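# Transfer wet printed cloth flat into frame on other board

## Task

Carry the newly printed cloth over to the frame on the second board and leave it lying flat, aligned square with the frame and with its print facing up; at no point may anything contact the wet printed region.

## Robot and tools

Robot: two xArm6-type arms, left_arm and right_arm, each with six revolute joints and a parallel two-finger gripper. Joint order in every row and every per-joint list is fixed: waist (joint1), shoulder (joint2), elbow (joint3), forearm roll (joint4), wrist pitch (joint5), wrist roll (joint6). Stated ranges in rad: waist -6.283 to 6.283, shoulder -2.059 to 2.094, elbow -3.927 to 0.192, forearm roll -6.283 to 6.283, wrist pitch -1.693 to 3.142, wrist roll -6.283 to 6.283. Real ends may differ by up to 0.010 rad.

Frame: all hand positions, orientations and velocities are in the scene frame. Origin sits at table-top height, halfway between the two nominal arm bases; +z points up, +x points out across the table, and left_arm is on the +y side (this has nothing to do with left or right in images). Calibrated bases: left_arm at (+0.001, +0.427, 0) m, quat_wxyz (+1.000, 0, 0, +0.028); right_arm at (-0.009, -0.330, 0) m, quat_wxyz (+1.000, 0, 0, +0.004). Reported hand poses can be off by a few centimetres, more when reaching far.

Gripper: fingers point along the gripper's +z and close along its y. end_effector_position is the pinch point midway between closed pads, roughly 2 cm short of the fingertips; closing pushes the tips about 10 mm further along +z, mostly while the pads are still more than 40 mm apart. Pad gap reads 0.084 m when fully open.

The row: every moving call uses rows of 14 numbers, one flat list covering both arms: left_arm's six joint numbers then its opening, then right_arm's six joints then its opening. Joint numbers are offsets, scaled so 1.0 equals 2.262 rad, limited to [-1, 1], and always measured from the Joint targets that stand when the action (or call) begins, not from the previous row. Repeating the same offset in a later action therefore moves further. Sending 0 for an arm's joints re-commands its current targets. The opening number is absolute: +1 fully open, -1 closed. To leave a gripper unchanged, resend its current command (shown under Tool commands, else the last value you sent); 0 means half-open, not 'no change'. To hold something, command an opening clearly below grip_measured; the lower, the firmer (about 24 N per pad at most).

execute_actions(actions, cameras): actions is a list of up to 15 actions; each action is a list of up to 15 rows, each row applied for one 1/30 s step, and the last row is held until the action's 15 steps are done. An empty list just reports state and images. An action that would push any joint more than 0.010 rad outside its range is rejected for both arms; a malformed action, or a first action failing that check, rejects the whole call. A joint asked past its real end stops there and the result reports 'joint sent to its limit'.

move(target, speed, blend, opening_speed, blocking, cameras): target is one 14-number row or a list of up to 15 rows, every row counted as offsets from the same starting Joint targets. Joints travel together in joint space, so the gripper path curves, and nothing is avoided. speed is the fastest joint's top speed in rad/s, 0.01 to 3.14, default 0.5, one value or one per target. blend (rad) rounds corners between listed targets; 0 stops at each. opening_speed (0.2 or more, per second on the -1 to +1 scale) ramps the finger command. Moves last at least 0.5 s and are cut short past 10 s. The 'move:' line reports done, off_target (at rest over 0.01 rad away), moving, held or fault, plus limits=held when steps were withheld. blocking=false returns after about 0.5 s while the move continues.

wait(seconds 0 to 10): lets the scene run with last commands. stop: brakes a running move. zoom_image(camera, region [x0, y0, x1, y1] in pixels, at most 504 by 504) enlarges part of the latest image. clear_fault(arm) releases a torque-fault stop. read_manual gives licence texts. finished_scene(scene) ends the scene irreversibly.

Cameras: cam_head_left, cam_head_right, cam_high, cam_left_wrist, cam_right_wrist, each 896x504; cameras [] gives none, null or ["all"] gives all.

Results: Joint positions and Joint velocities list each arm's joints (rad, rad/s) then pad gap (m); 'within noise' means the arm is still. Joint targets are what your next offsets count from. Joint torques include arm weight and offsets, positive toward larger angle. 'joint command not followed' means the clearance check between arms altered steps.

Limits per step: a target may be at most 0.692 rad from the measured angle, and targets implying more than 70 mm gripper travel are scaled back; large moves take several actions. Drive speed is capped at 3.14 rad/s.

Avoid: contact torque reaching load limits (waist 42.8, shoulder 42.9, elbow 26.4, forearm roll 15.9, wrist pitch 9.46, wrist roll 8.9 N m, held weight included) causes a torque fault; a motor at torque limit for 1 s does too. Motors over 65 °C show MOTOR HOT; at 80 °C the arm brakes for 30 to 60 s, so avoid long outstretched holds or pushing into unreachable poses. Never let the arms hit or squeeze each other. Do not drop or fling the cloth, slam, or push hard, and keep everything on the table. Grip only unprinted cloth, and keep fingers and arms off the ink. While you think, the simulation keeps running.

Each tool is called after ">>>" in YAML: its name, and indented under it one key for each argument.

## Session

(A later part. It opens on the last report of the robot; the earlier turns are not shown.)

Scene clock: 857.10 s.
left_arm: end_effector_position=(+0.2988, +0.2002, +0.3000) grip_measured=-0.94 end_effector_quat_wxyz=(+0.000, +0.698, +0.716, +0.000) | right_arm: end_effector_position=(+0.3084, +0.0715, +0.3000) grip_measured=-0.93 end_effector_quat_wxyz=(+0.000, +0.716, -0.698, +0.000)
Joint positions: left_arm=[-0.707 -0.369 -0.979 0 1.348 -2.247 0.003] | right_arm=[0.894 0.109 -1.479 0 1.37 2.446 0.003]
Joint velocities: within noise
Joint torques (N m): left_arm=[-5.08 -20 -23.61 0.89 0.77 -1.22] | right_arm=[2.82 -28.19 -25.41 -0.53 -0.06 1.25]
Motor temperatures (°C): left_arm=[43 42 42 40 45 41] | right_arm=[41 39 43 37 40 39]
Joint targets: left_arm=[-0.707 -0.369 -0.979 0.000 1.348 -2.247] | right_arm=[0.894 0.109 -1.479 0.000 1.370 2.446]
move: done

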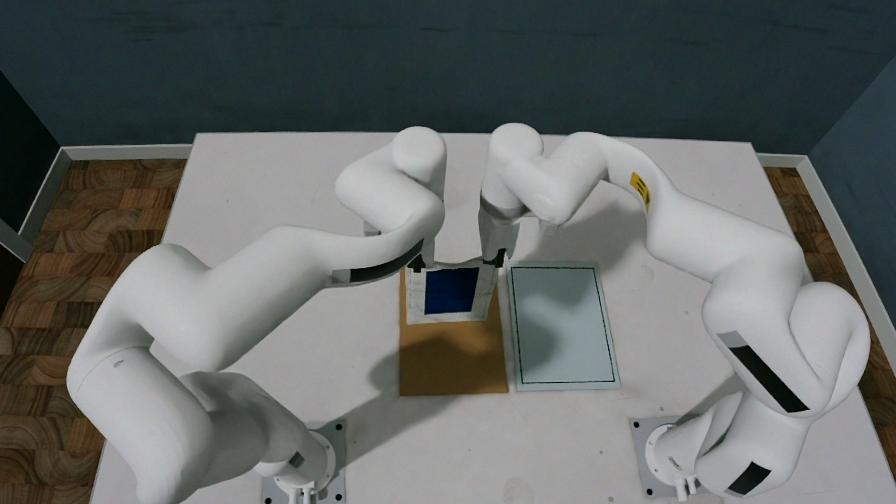

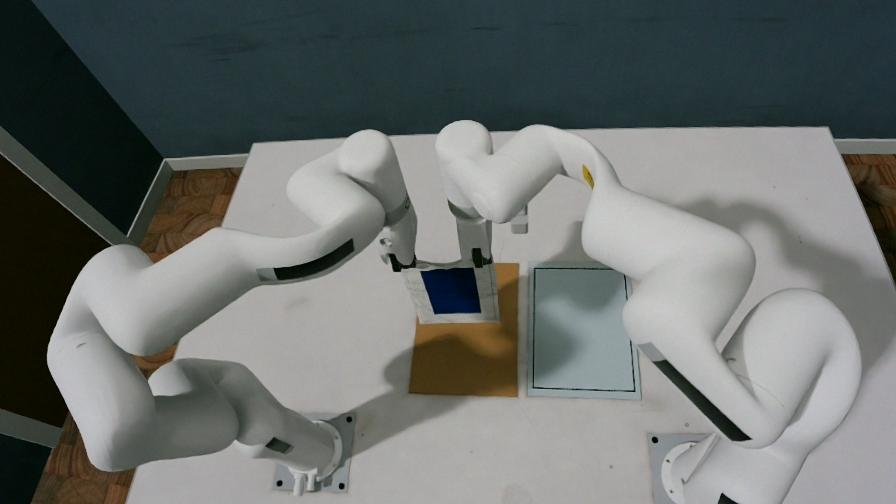

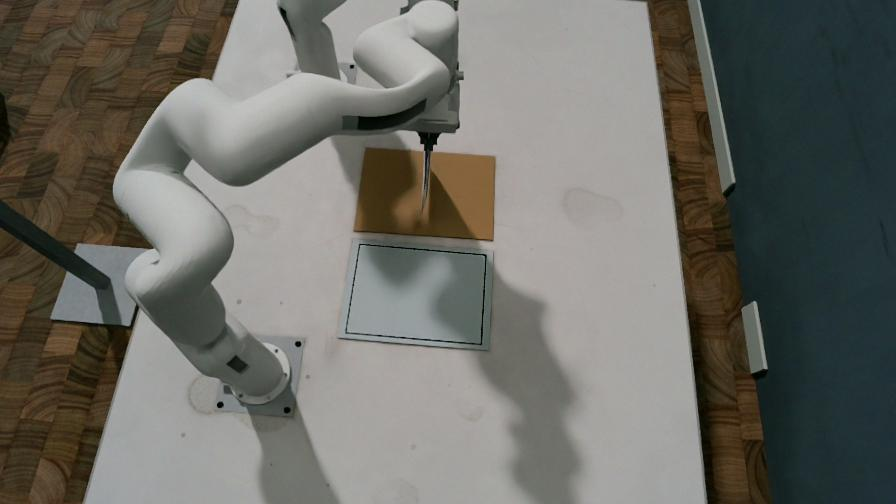

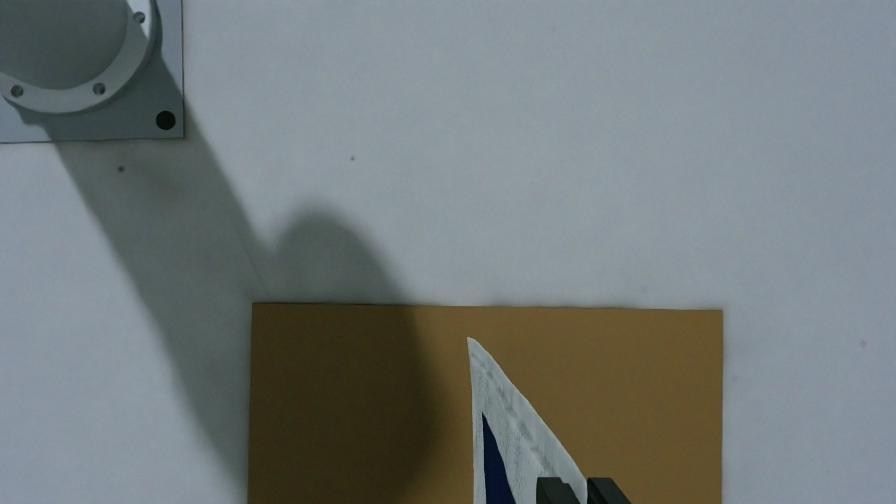

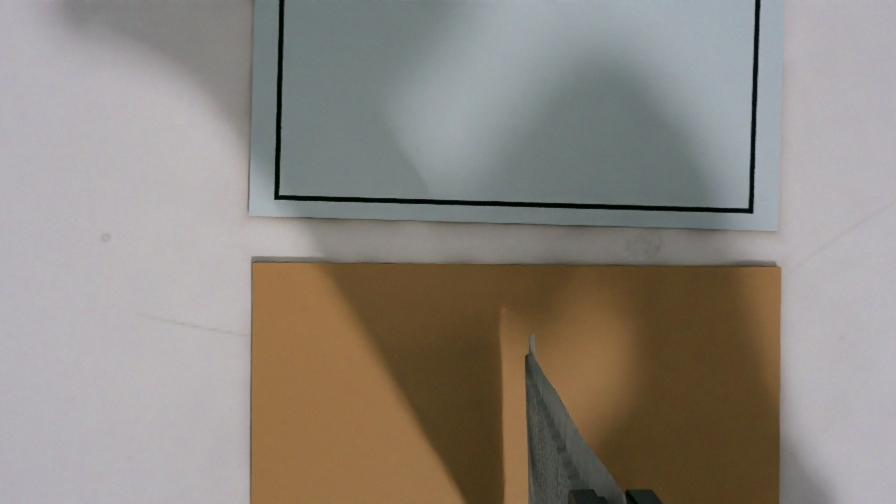

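>>> move:
  target:
    - [-0.08546, 0.02785, -0.02449, 0, -0.00336, -0.07851, -1.0, -0.01096, -0.11782, 0.13338, 0, -0.01556, -0.00402, -1.0]
    - [-0.16101, 0.07551, -0.0695, 0, -0.00601, -0.14708, -1.0, -0.02595, -0.23532, 0.24085, 0, -0.00553, -0.01202, -1.0]
    - [-0.22454, 0.13926, -0.13647, 0, -0.00279, -0.20363, -1.0, -0.0492, -0.35712, 0.32582, 0, 0.0313, -0.02829, -1.0]
    - [-0.27692, 0.2172, -0.22834, 0, 0.01114, -0.24907, -1.0, -0.0889, -0.48439, 0.38833, 0, 0.09607, -0.06105, -1.0]
  speed: 0.2
  blend: 0.05

>>> zoom_image:
  camera: "cam_high"
  region: [310, 200, 510, 360]

>>> zoom_image:
  camera: "cam_head_left"
  region: [440, 240, 660, 410]

Scene clock: 899.37 s.
left_arm: end_effector_position=(+0.1496, -0.0656, +0.3001) grip_measured=-0.94 end_effector_quat_wxyz=(+0.000, +0.720, +0.694, +0.000) | right_arm: end_effector_position=(+0.1515, -0.1945, +0.3001) grip_measured=-0.93 end_effector_quat_wxyz=(+0.000, +0.694, -0.720, +0.000)
Joint positions: left_arm=[-1.334 0.122 -1.496 0 1.373 -2.811 0.003] | right_arm=[0.693 -0.987 -0.6 0 1.587 2.308 0.003]
Joint velocities: within noise
Joint torques (N m): left_arm=[-5.13 -18.45 -23.83 0.68 0.91 -1.36] | right_arm=[-2.55 -5.3 -19.18 0.45 -0.07 -1.5]
Motor temperatures (°C): left_arm=[43 41 42 40 45 41] | right_arm=[41 39 43 37 40 39]
Joint targets: left_arm=[-1.334 0.123 -1.496 0.000 1.373 -2.811] | right_arm=[0.693 -0.987 -0.600 0.000 1.587 2.308]
move: done

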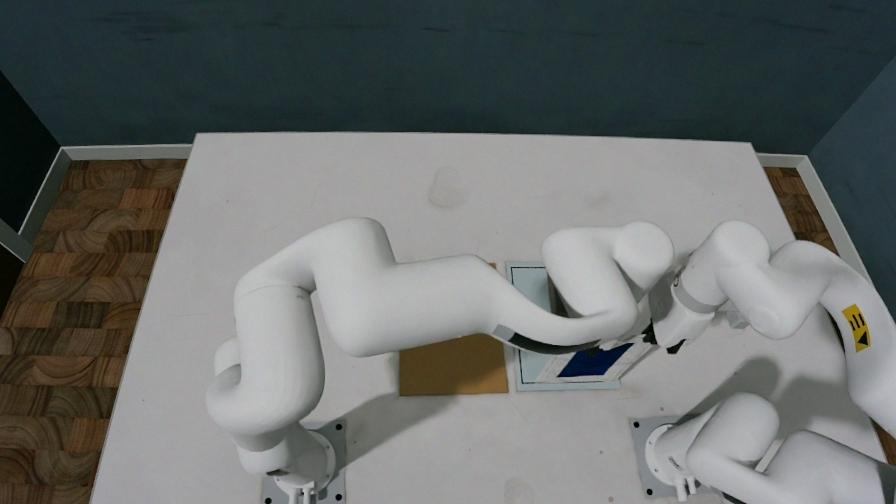

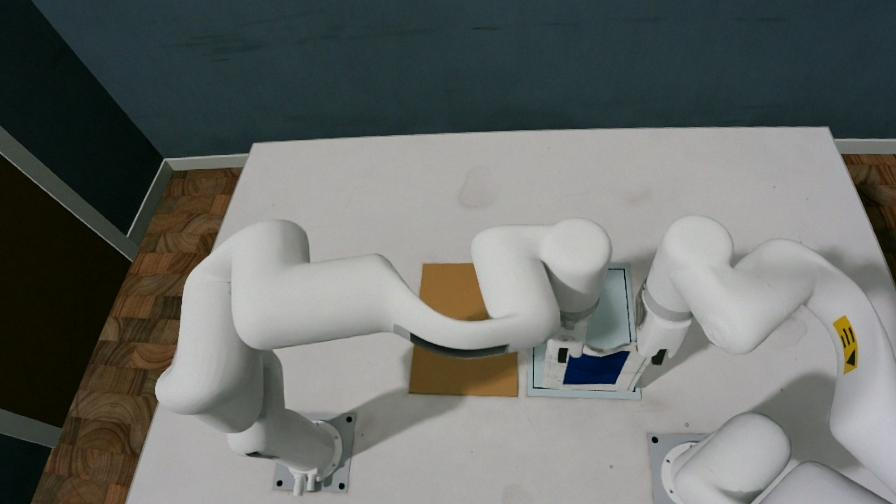

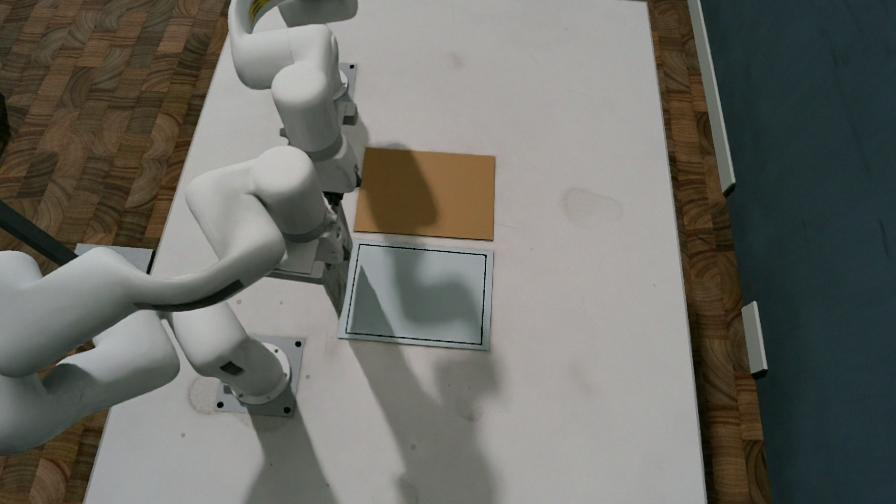

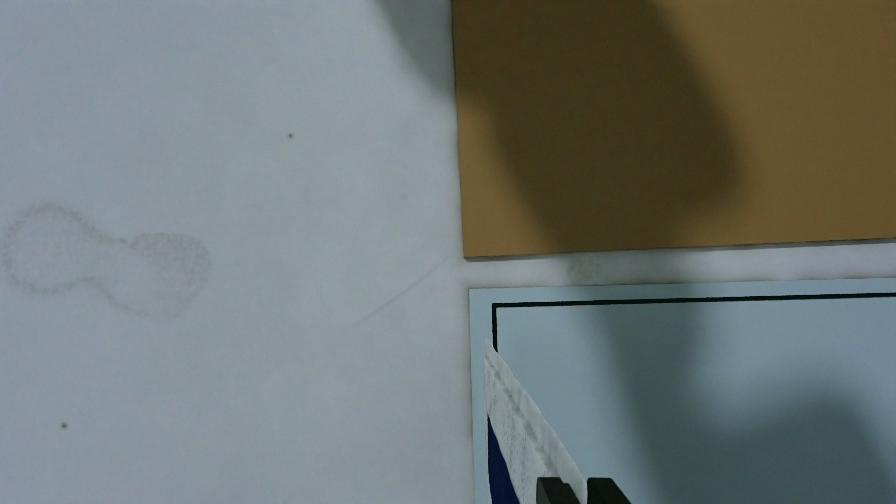

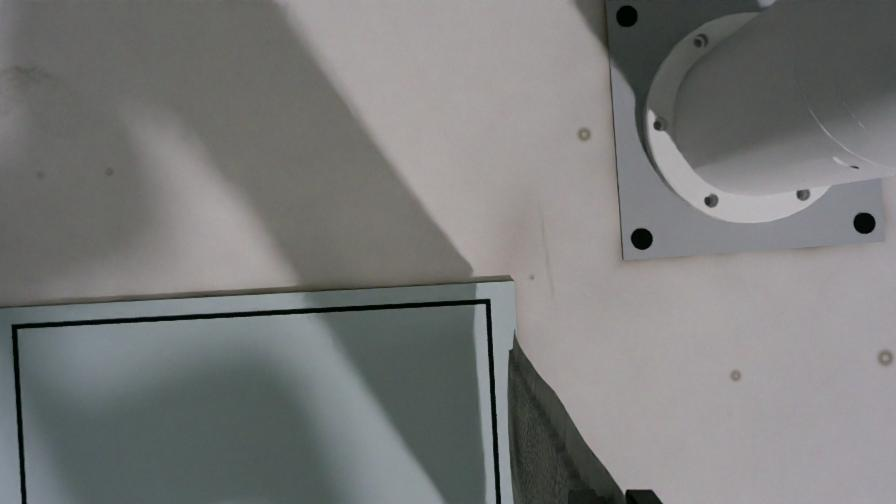

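Scaled by 2.520 from the camera's 896x504 image, which has a finer 1280x720 frame.

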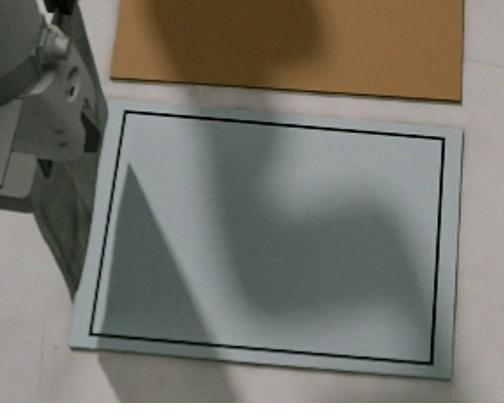

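Scaled by 2.291 from the camera's 896x504 image, which has a finer 1280x720 frame.

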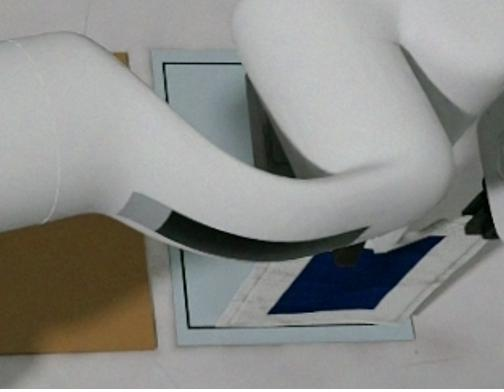

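>>> execute_actions:
  actions: []
  cameras: ["cam_high", "cam_head_left", "cam_head_right"]

Scene clock: 930.60 s.
left_arm: end_effector_position=(+0.1496, -0.0657, +0.3001) grip_measured=-0.94 end_effector_quat_wxyz=(+0.000, +0.720, +0.694, +0.000) | right_arm: end_effector_position=(+0.1514, -0.1946, +0.3001) grip_measured=-0.93 end_effector_quat_wxyz=(+0.000, +0.694, -0.720, +0.000)
Joint positions: left_arm=[-1.334 0.123 -1.496 0 1.373 -2.811 0.003] | right_arm=[0.693 -0.987 -0.6 0 1.587 2.308 0.003]
Joint velocities: within noise
Joint torques (N m): left_arm=[-1.91 -23.73 -19.21 0.48 -1.74 -0.41] | right_arm=[-0.01 -1.16 -23.2 0.29 -0.93 -0.71]
Motor temperatures (°C): left_arm=[43 42 42 40 45 41] | right_arm=[41 38 44 37 40 39]
Joint targets: left_arm=[-1.334 0.123 -1.496 0.000 1.373 -2.811] | right_arm=[0.693 -0.987 -0.600 0.000 1.587 2.308]
Tool commands: left_gripper/opening=-1.0 right_gripper/opening=-1.0
Images, in order (width x height): cam_head_left 896x504, cam_head_right 896x504, cam_high 896x504.

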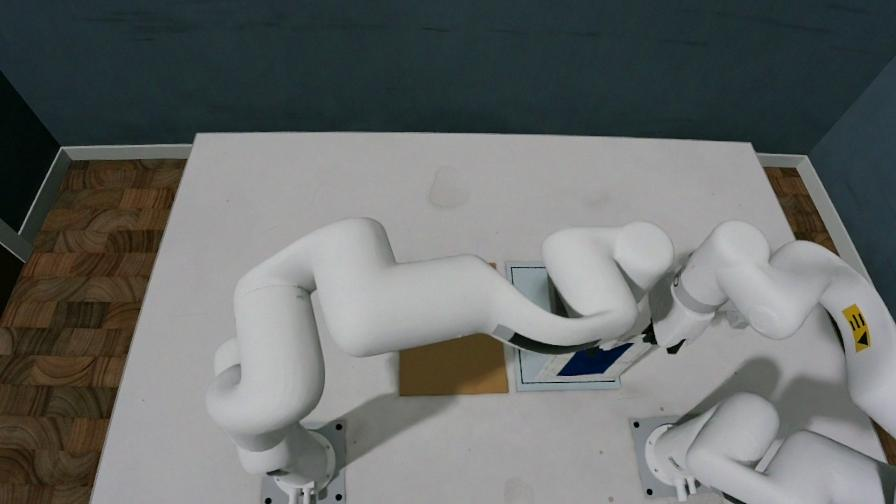

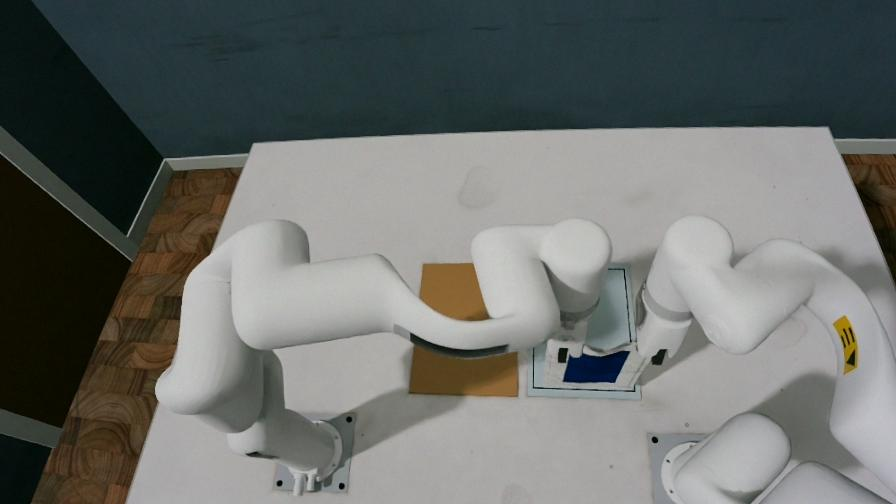

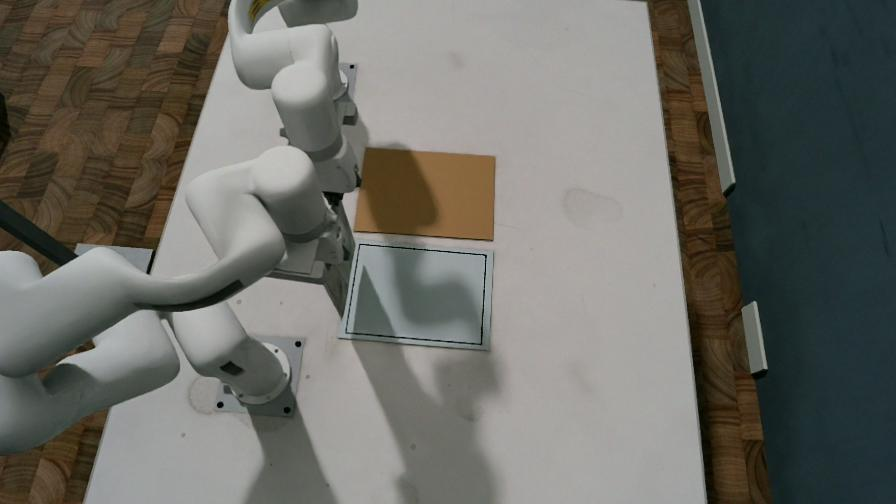

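>>> zoom_image:
  camera: "cam_head_right"
  region: [500, 300, 700, 420]

>>> zoom_image:
  camera: "cam_high"
  region: [300, 160, 520, 370]

Scaled by 2.520 from the camera's 896x504 image, which has a finer 1280x720 frame.

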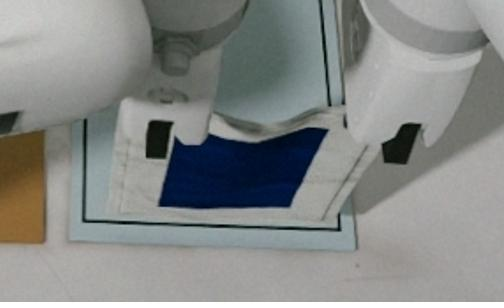

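Scaled by 2.291 from the camera's 896x504 image, which has a finer 1280x720 frame.

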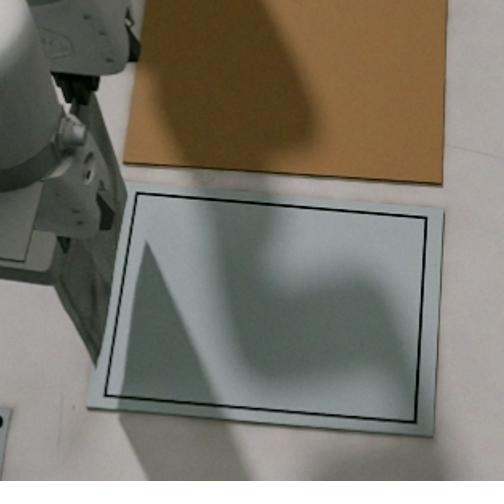

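>>> move:
  target:
    - [0.012266, 0.008603, 0.034446, 0, -0.043049, 0.012266, -1, -0.019331, 0.009347, 0.042307, 0, -0.051654, -0.019331, -1]
    - [0.036031, 0.0275, 0.034214, 0, -0.061714, 0.036031, -1, -0.052365, 0.054135, 0.046161, 0, -0.100297, -0.052365, -1]
    - [0.077056, 0.077588, 0.03709, 0, -0.114678, 0.077056, -1, -0.098093, 0.159847, 0.056959, 0, -0.216806, -0.098093, -1]
  blend: 0.03
  speed: 0.1
  cameras: ["cam_high", "cam_head_right", "cam_left_wrist", "cam_right_wrist"]

Scene clock: 977.97 s.
left_arm: end_effector_position=(+0.2496, -0.0657, +0.1902) grip_measured=-0.94 end_effector_quat_wxyz=(+0.000, +0.720, +0.694, +0.000) | right_arm: end_effector_position=(+0.2514, -0.1945, +0.1901) grip_measured=-0.93 end_effector_quat_wxyz=(+0.000, +0.694, -0.720, +0.000)
Joint positions: left_arm=[-1.16 0.298 -1.412 0 1.114 -2.637 0.003] | right_arm=[0.471 -0.625 -0.471 0 1.097 2.086 0.003]
Joint velocities: within noise
Joint torques (N m): left_arm=[5.03 -21.51 -16.99 0.25 -4.67 1.21] | right_arm=[-2.56 -3.55 -19.72 -0.16 -1.97 -1.48]
Motor temperatures (°C): left_arm=[43 42 42 40 45 41] | right_arm=[41 38 43 37 41 39]
Joint targets: left_arm=[-1.159 0.298 -1.412 0.000 1.114 -2.636] | right_arm=[0.471 -0.625 -0.471 0.000 1.097 2.086]
move: done
Images, in order (width x height): cam_head_right 896x504, cam_high 896x504, cam_left_wrist 896x504, cam_right_wrist 896x504.

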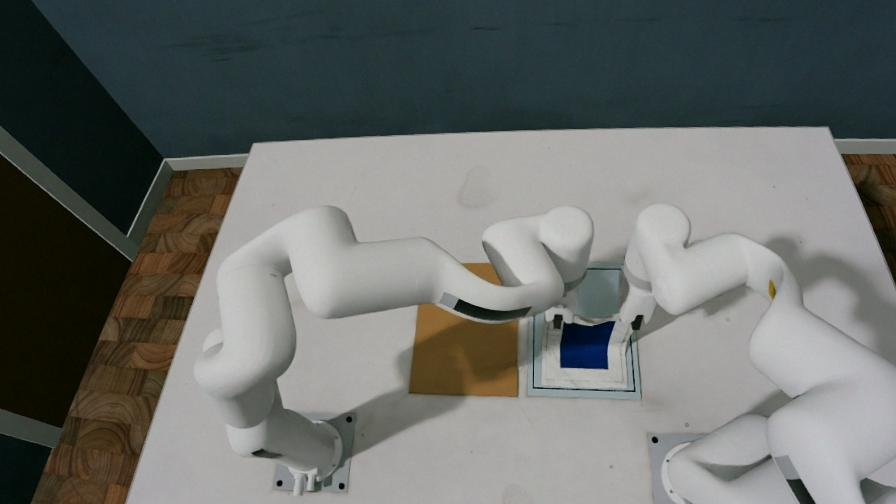

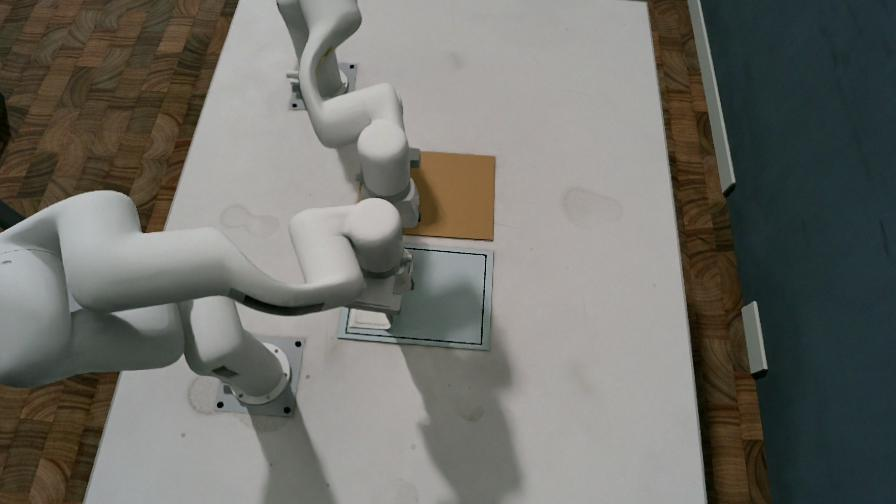

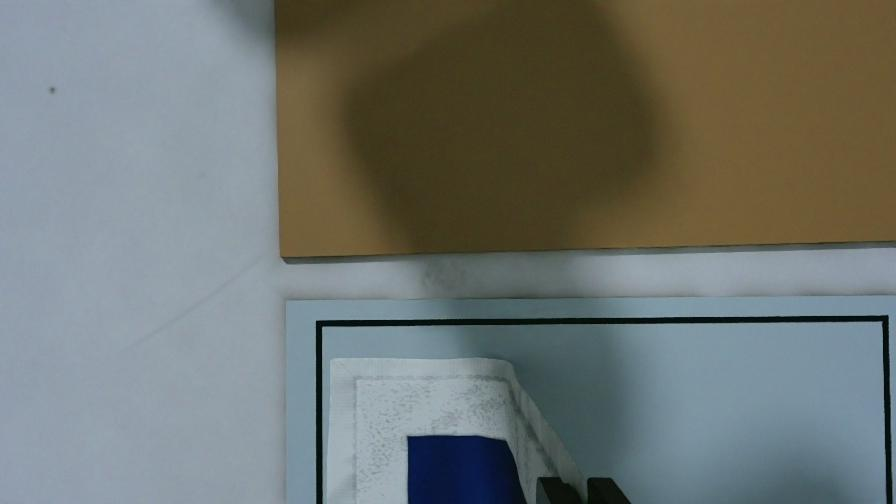

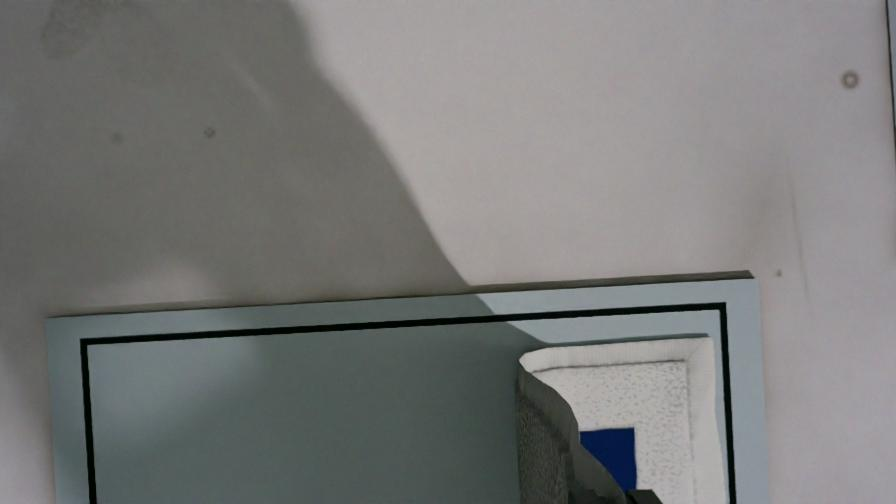

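>>> zoom_image:
  camera: "cam_right_wrist"
  region: [500, 260, 780, 504]

>>> zoom_image:
  camera: "cam_left_wrist"
  region: [280, 290, 640, 504]

Scaled by 1.800 from the camera's 896x504 image, which has a finer 1280x720 frame.

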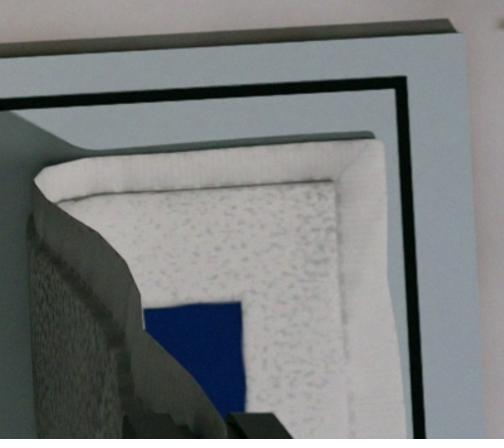

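Scaled by 1.400 from the camera's 896x504 image, which has a finer 1280x720 frame.

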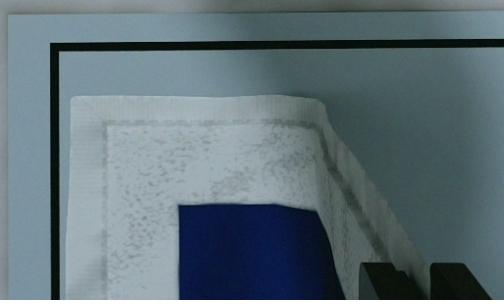

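>>> move:
  target:
    - [0.048392, 0.087213, -0.036426, 0, -0.050787, 0.048392, -1, -0.040985, 0.169202, -0.035935, 0, -0.133267, -0.040985, -1]
    - [0.081852, 0.171337, -0.096931, 0, -0.074406, 0.081852, -1, -0.063694, 0.304194, -0.096334, 0, -0.20786, -0.063694, -1]
  blend: 0.03
  speed: 0.11
  cameras: ["cam_high", "cam_head_right", "cam_left_wrist", "cam_right_wrist"]

Scene clock: 1023.17 s.
left_arm: end_effector_position=(+0.3777, -0.0659, +0.0642) grip_measured=-0.94 end_effector_quat_wxyz=(+0.000, +0.720, +0.694, +0.000) | right_arm: end_effector_position=(+0.3794, -0.1945, +0.0641) grip_measured=-0.93 end_effector_quat_wxyz=(+0.000, +0.694, -0.720, +0.000)
Joint positions: left_arm=[-0.974 0.685 -1.631 0 0.945 -2.451 0.003] | right_arm=[0.327 0.063 -0.689 0 0.627 1.942 0.003]
Joint velocities: within noise
Joint torques (N m): left_arm=[4.33 -27.56 -22.47 0.22 -4.68 1.36] | right_arm=[-2.54 -16 -21.16 -0.15 -2.09 -1.51]
Motor temperatures (°C): left_arm=[43 42 43 40 45 41] | right_arm=[41 38 44 37 41 39]
Joint targets: left_arm=[-0.974 0.686 -1.631 0.000 0.945 -2.451] | right_arm=[0.327 0.063 -0.689 0.000 0.626 1.942]
move: done
Images, in order (width x height): cam_head_right 896x504, cam_high 896x504, cam_left_wrist 896x504, cam_right_wrist 896x504.

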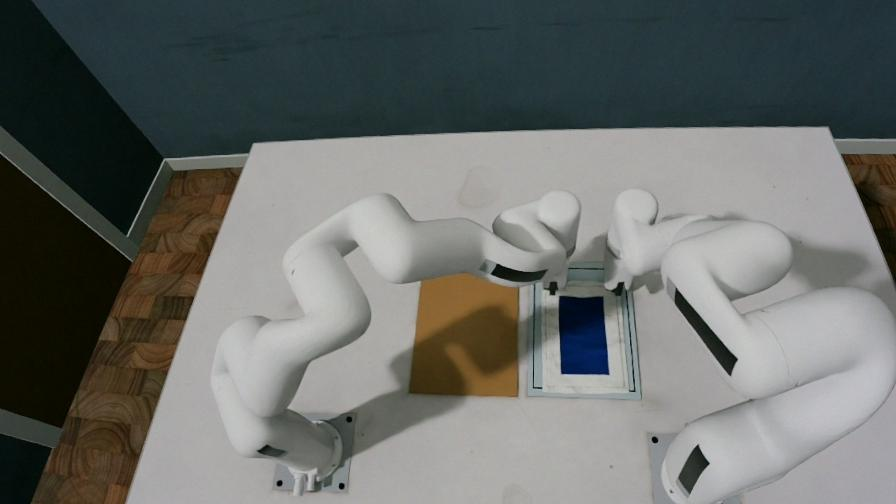

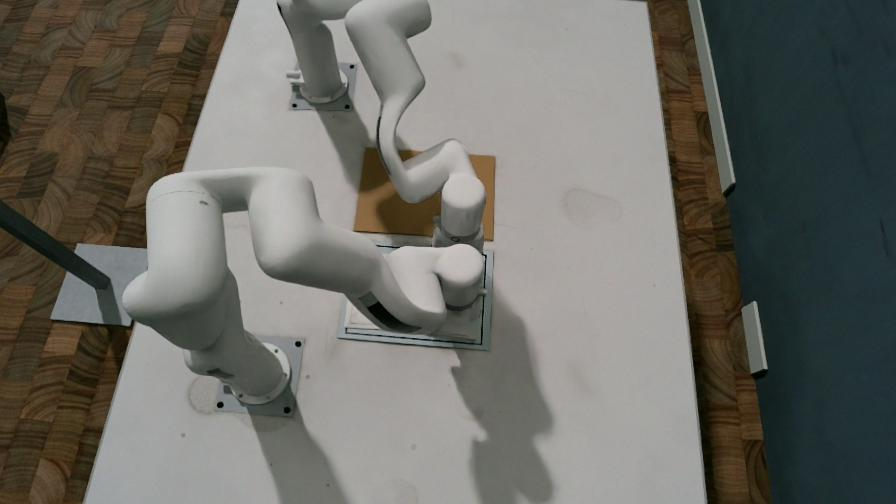

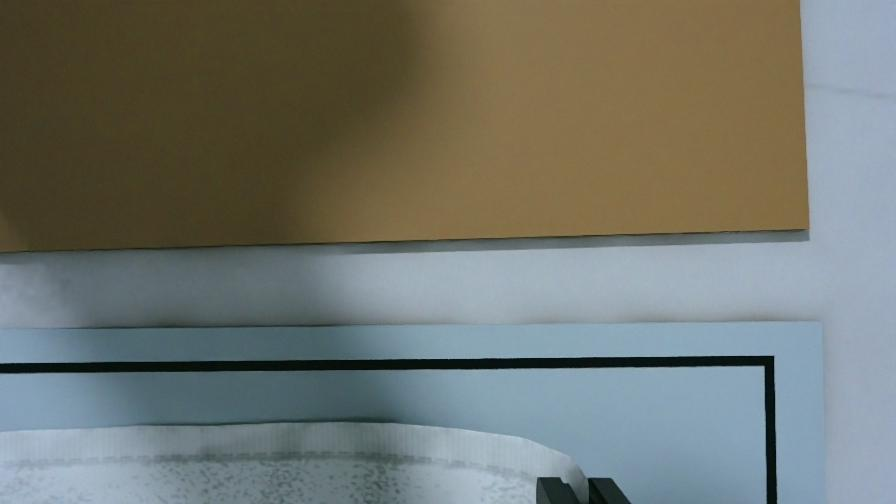

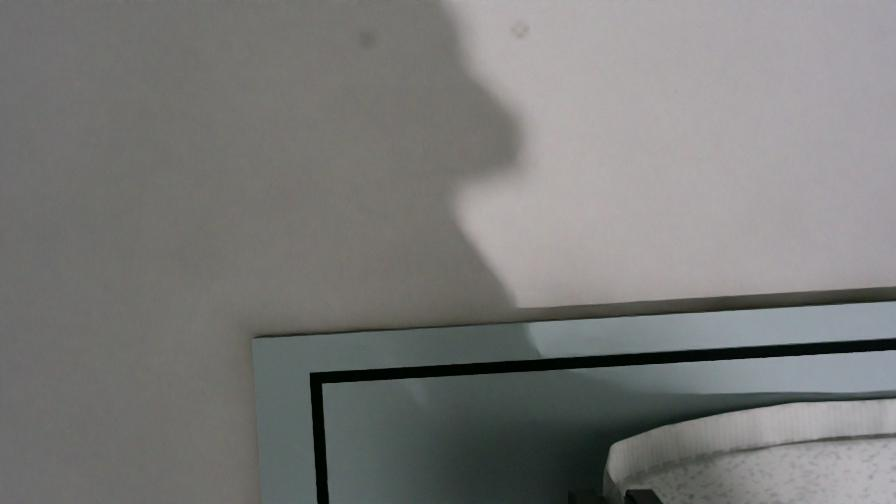

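>>> move:
  target: [0.014343, 0.045515, -0.0397, 0, -0.005815, 0.014343, -1, -0.008675, 0.062479, -0.036346, 0, -0.026133, -0.008675, -1]
  speed: 0.07
  cameras: ["cam_high", "cam_head_right", "cam_left_wrist", "cam_right_wrist"]

>>> zoom_image:
  camera: "cam_head_right"
  region: [510, 240, 660, 410]

>>> zoom_image:
  camera: "cam_high"
  region: [320, 220, 520, 370]

Scene clock: 1046.37 s.
left_arm: end_effector_position=(+0.4037, -0.0659, +0.0362) grip_measured=-0.94 end_effector_quat_wxyz=(+0.000, +0.720, +0.694, +0.000) | right_arm: end_effector_position=(+0.4054, -0.1945, +0.0361) grip_measured=-0.93 end_effector_quat_wxyz=(+0.000, +0.694, -0.720, +0.000)
Joint positions: left_arm=[-0.942 0.788 -1.721 0 0.932 -2.419 0.003] | right_arm=[0.308 0.204 -0.771 0 0.567 1.923 0.003]
Joint velocities: within noise
Joint torques (N m): left_arm=[4.88 -29.25 -22.25 0.31 -4.6 1.39] | right_arm=[-2.67 -18.22 -20.43 -0.15 -2.05 -1.5]
Motor temperatures (°C): left_arm=[43 42 43 39 45 41] | right_arm=[41 38 44 37 41 39]
Joint targets: left_arm=[-0.942 0.789 -1.721 0.000 0.932 -2.419] | right_arm=[0.308 0.204 -0.772 0.000 0.567 1.923]
move: done
Images, in order (width x height): cam_head_right 896x504, cam_high 896x504, cam_left_wrist 896x504, cam_right_wrist 896x504.

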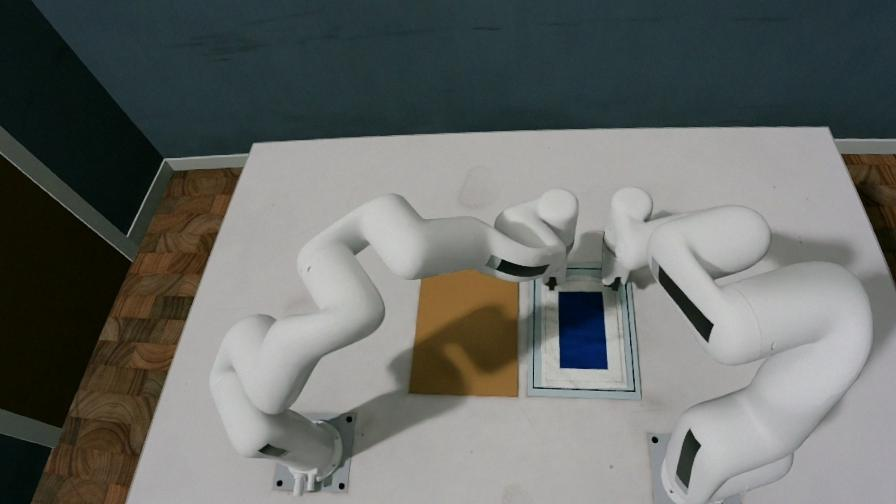

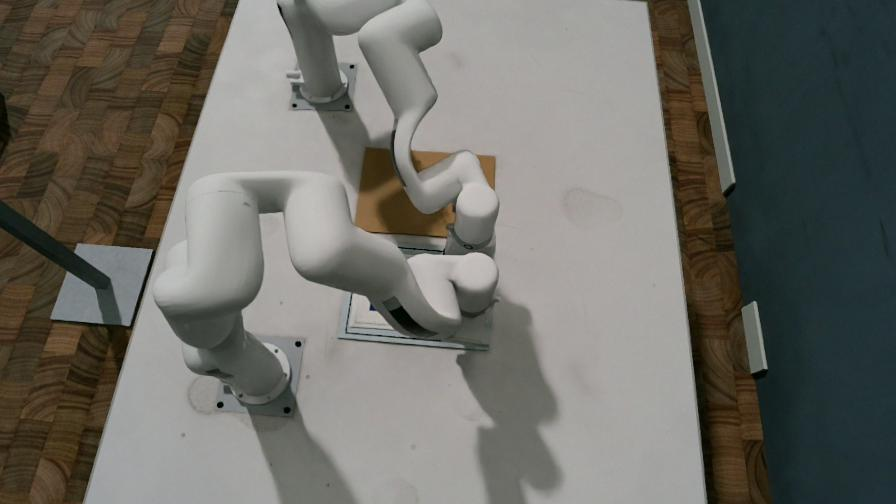

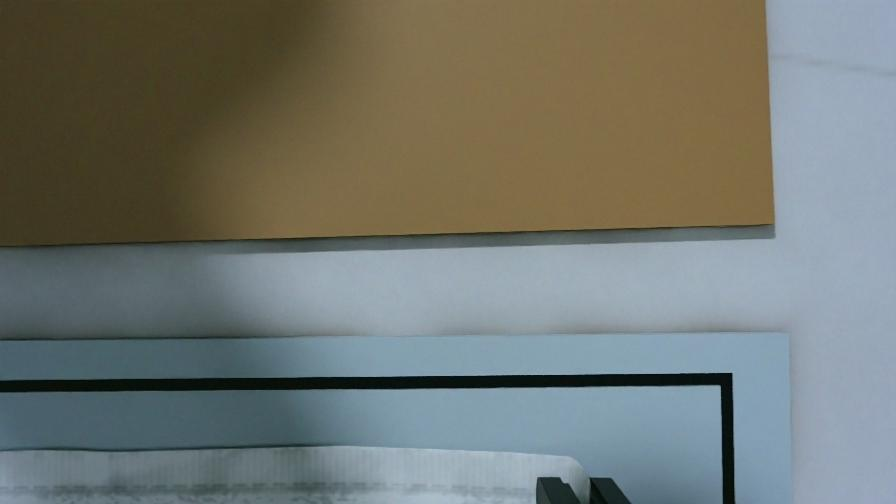

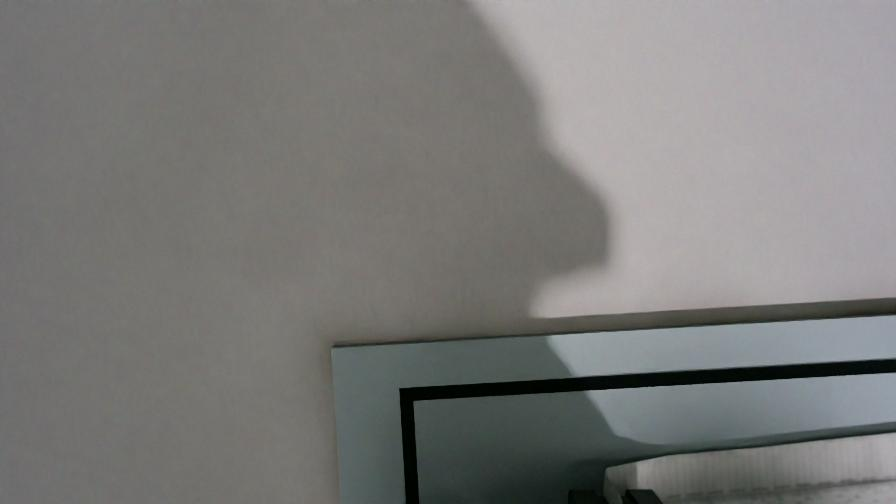

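Scaled by 2.965 from the camera's 896x504 image, which has a finer 1280x720 frame.

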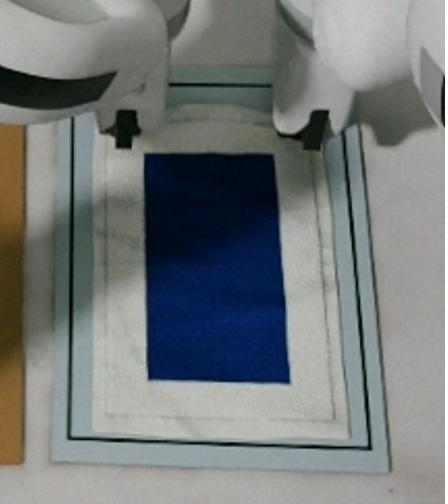

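Scaled by 2.520 from the camera's 896x504 image, which has a finer 1280x720 frame.

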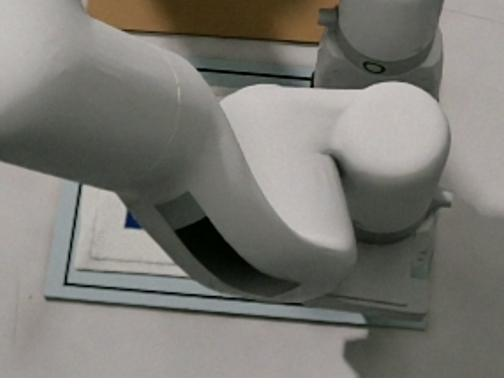

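>>> zoom_image:
  camera: "cam_head_right"
  region: [520, 330, 650, 405]

>>> zoom_image:
  camera: "cam_head_right"
  region: [520, 255, 650, 330]

Scaled by 3.877 from the camera's 896x504 image, which has a finer 1280x720 frame.

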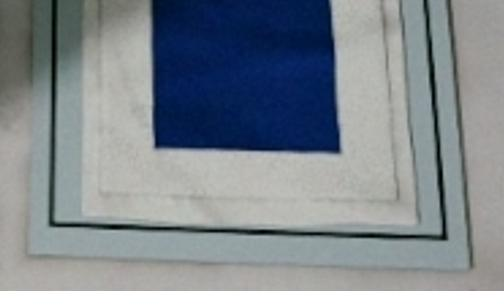

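Scaled by 3.877 from the camera's 896x504 image, which has a finer 1280x720 frame.

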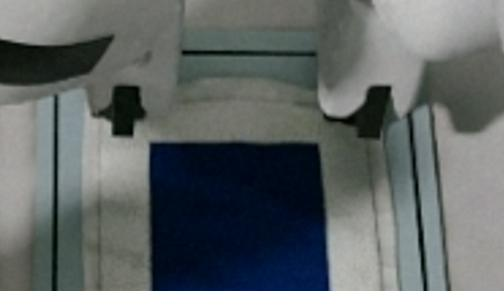

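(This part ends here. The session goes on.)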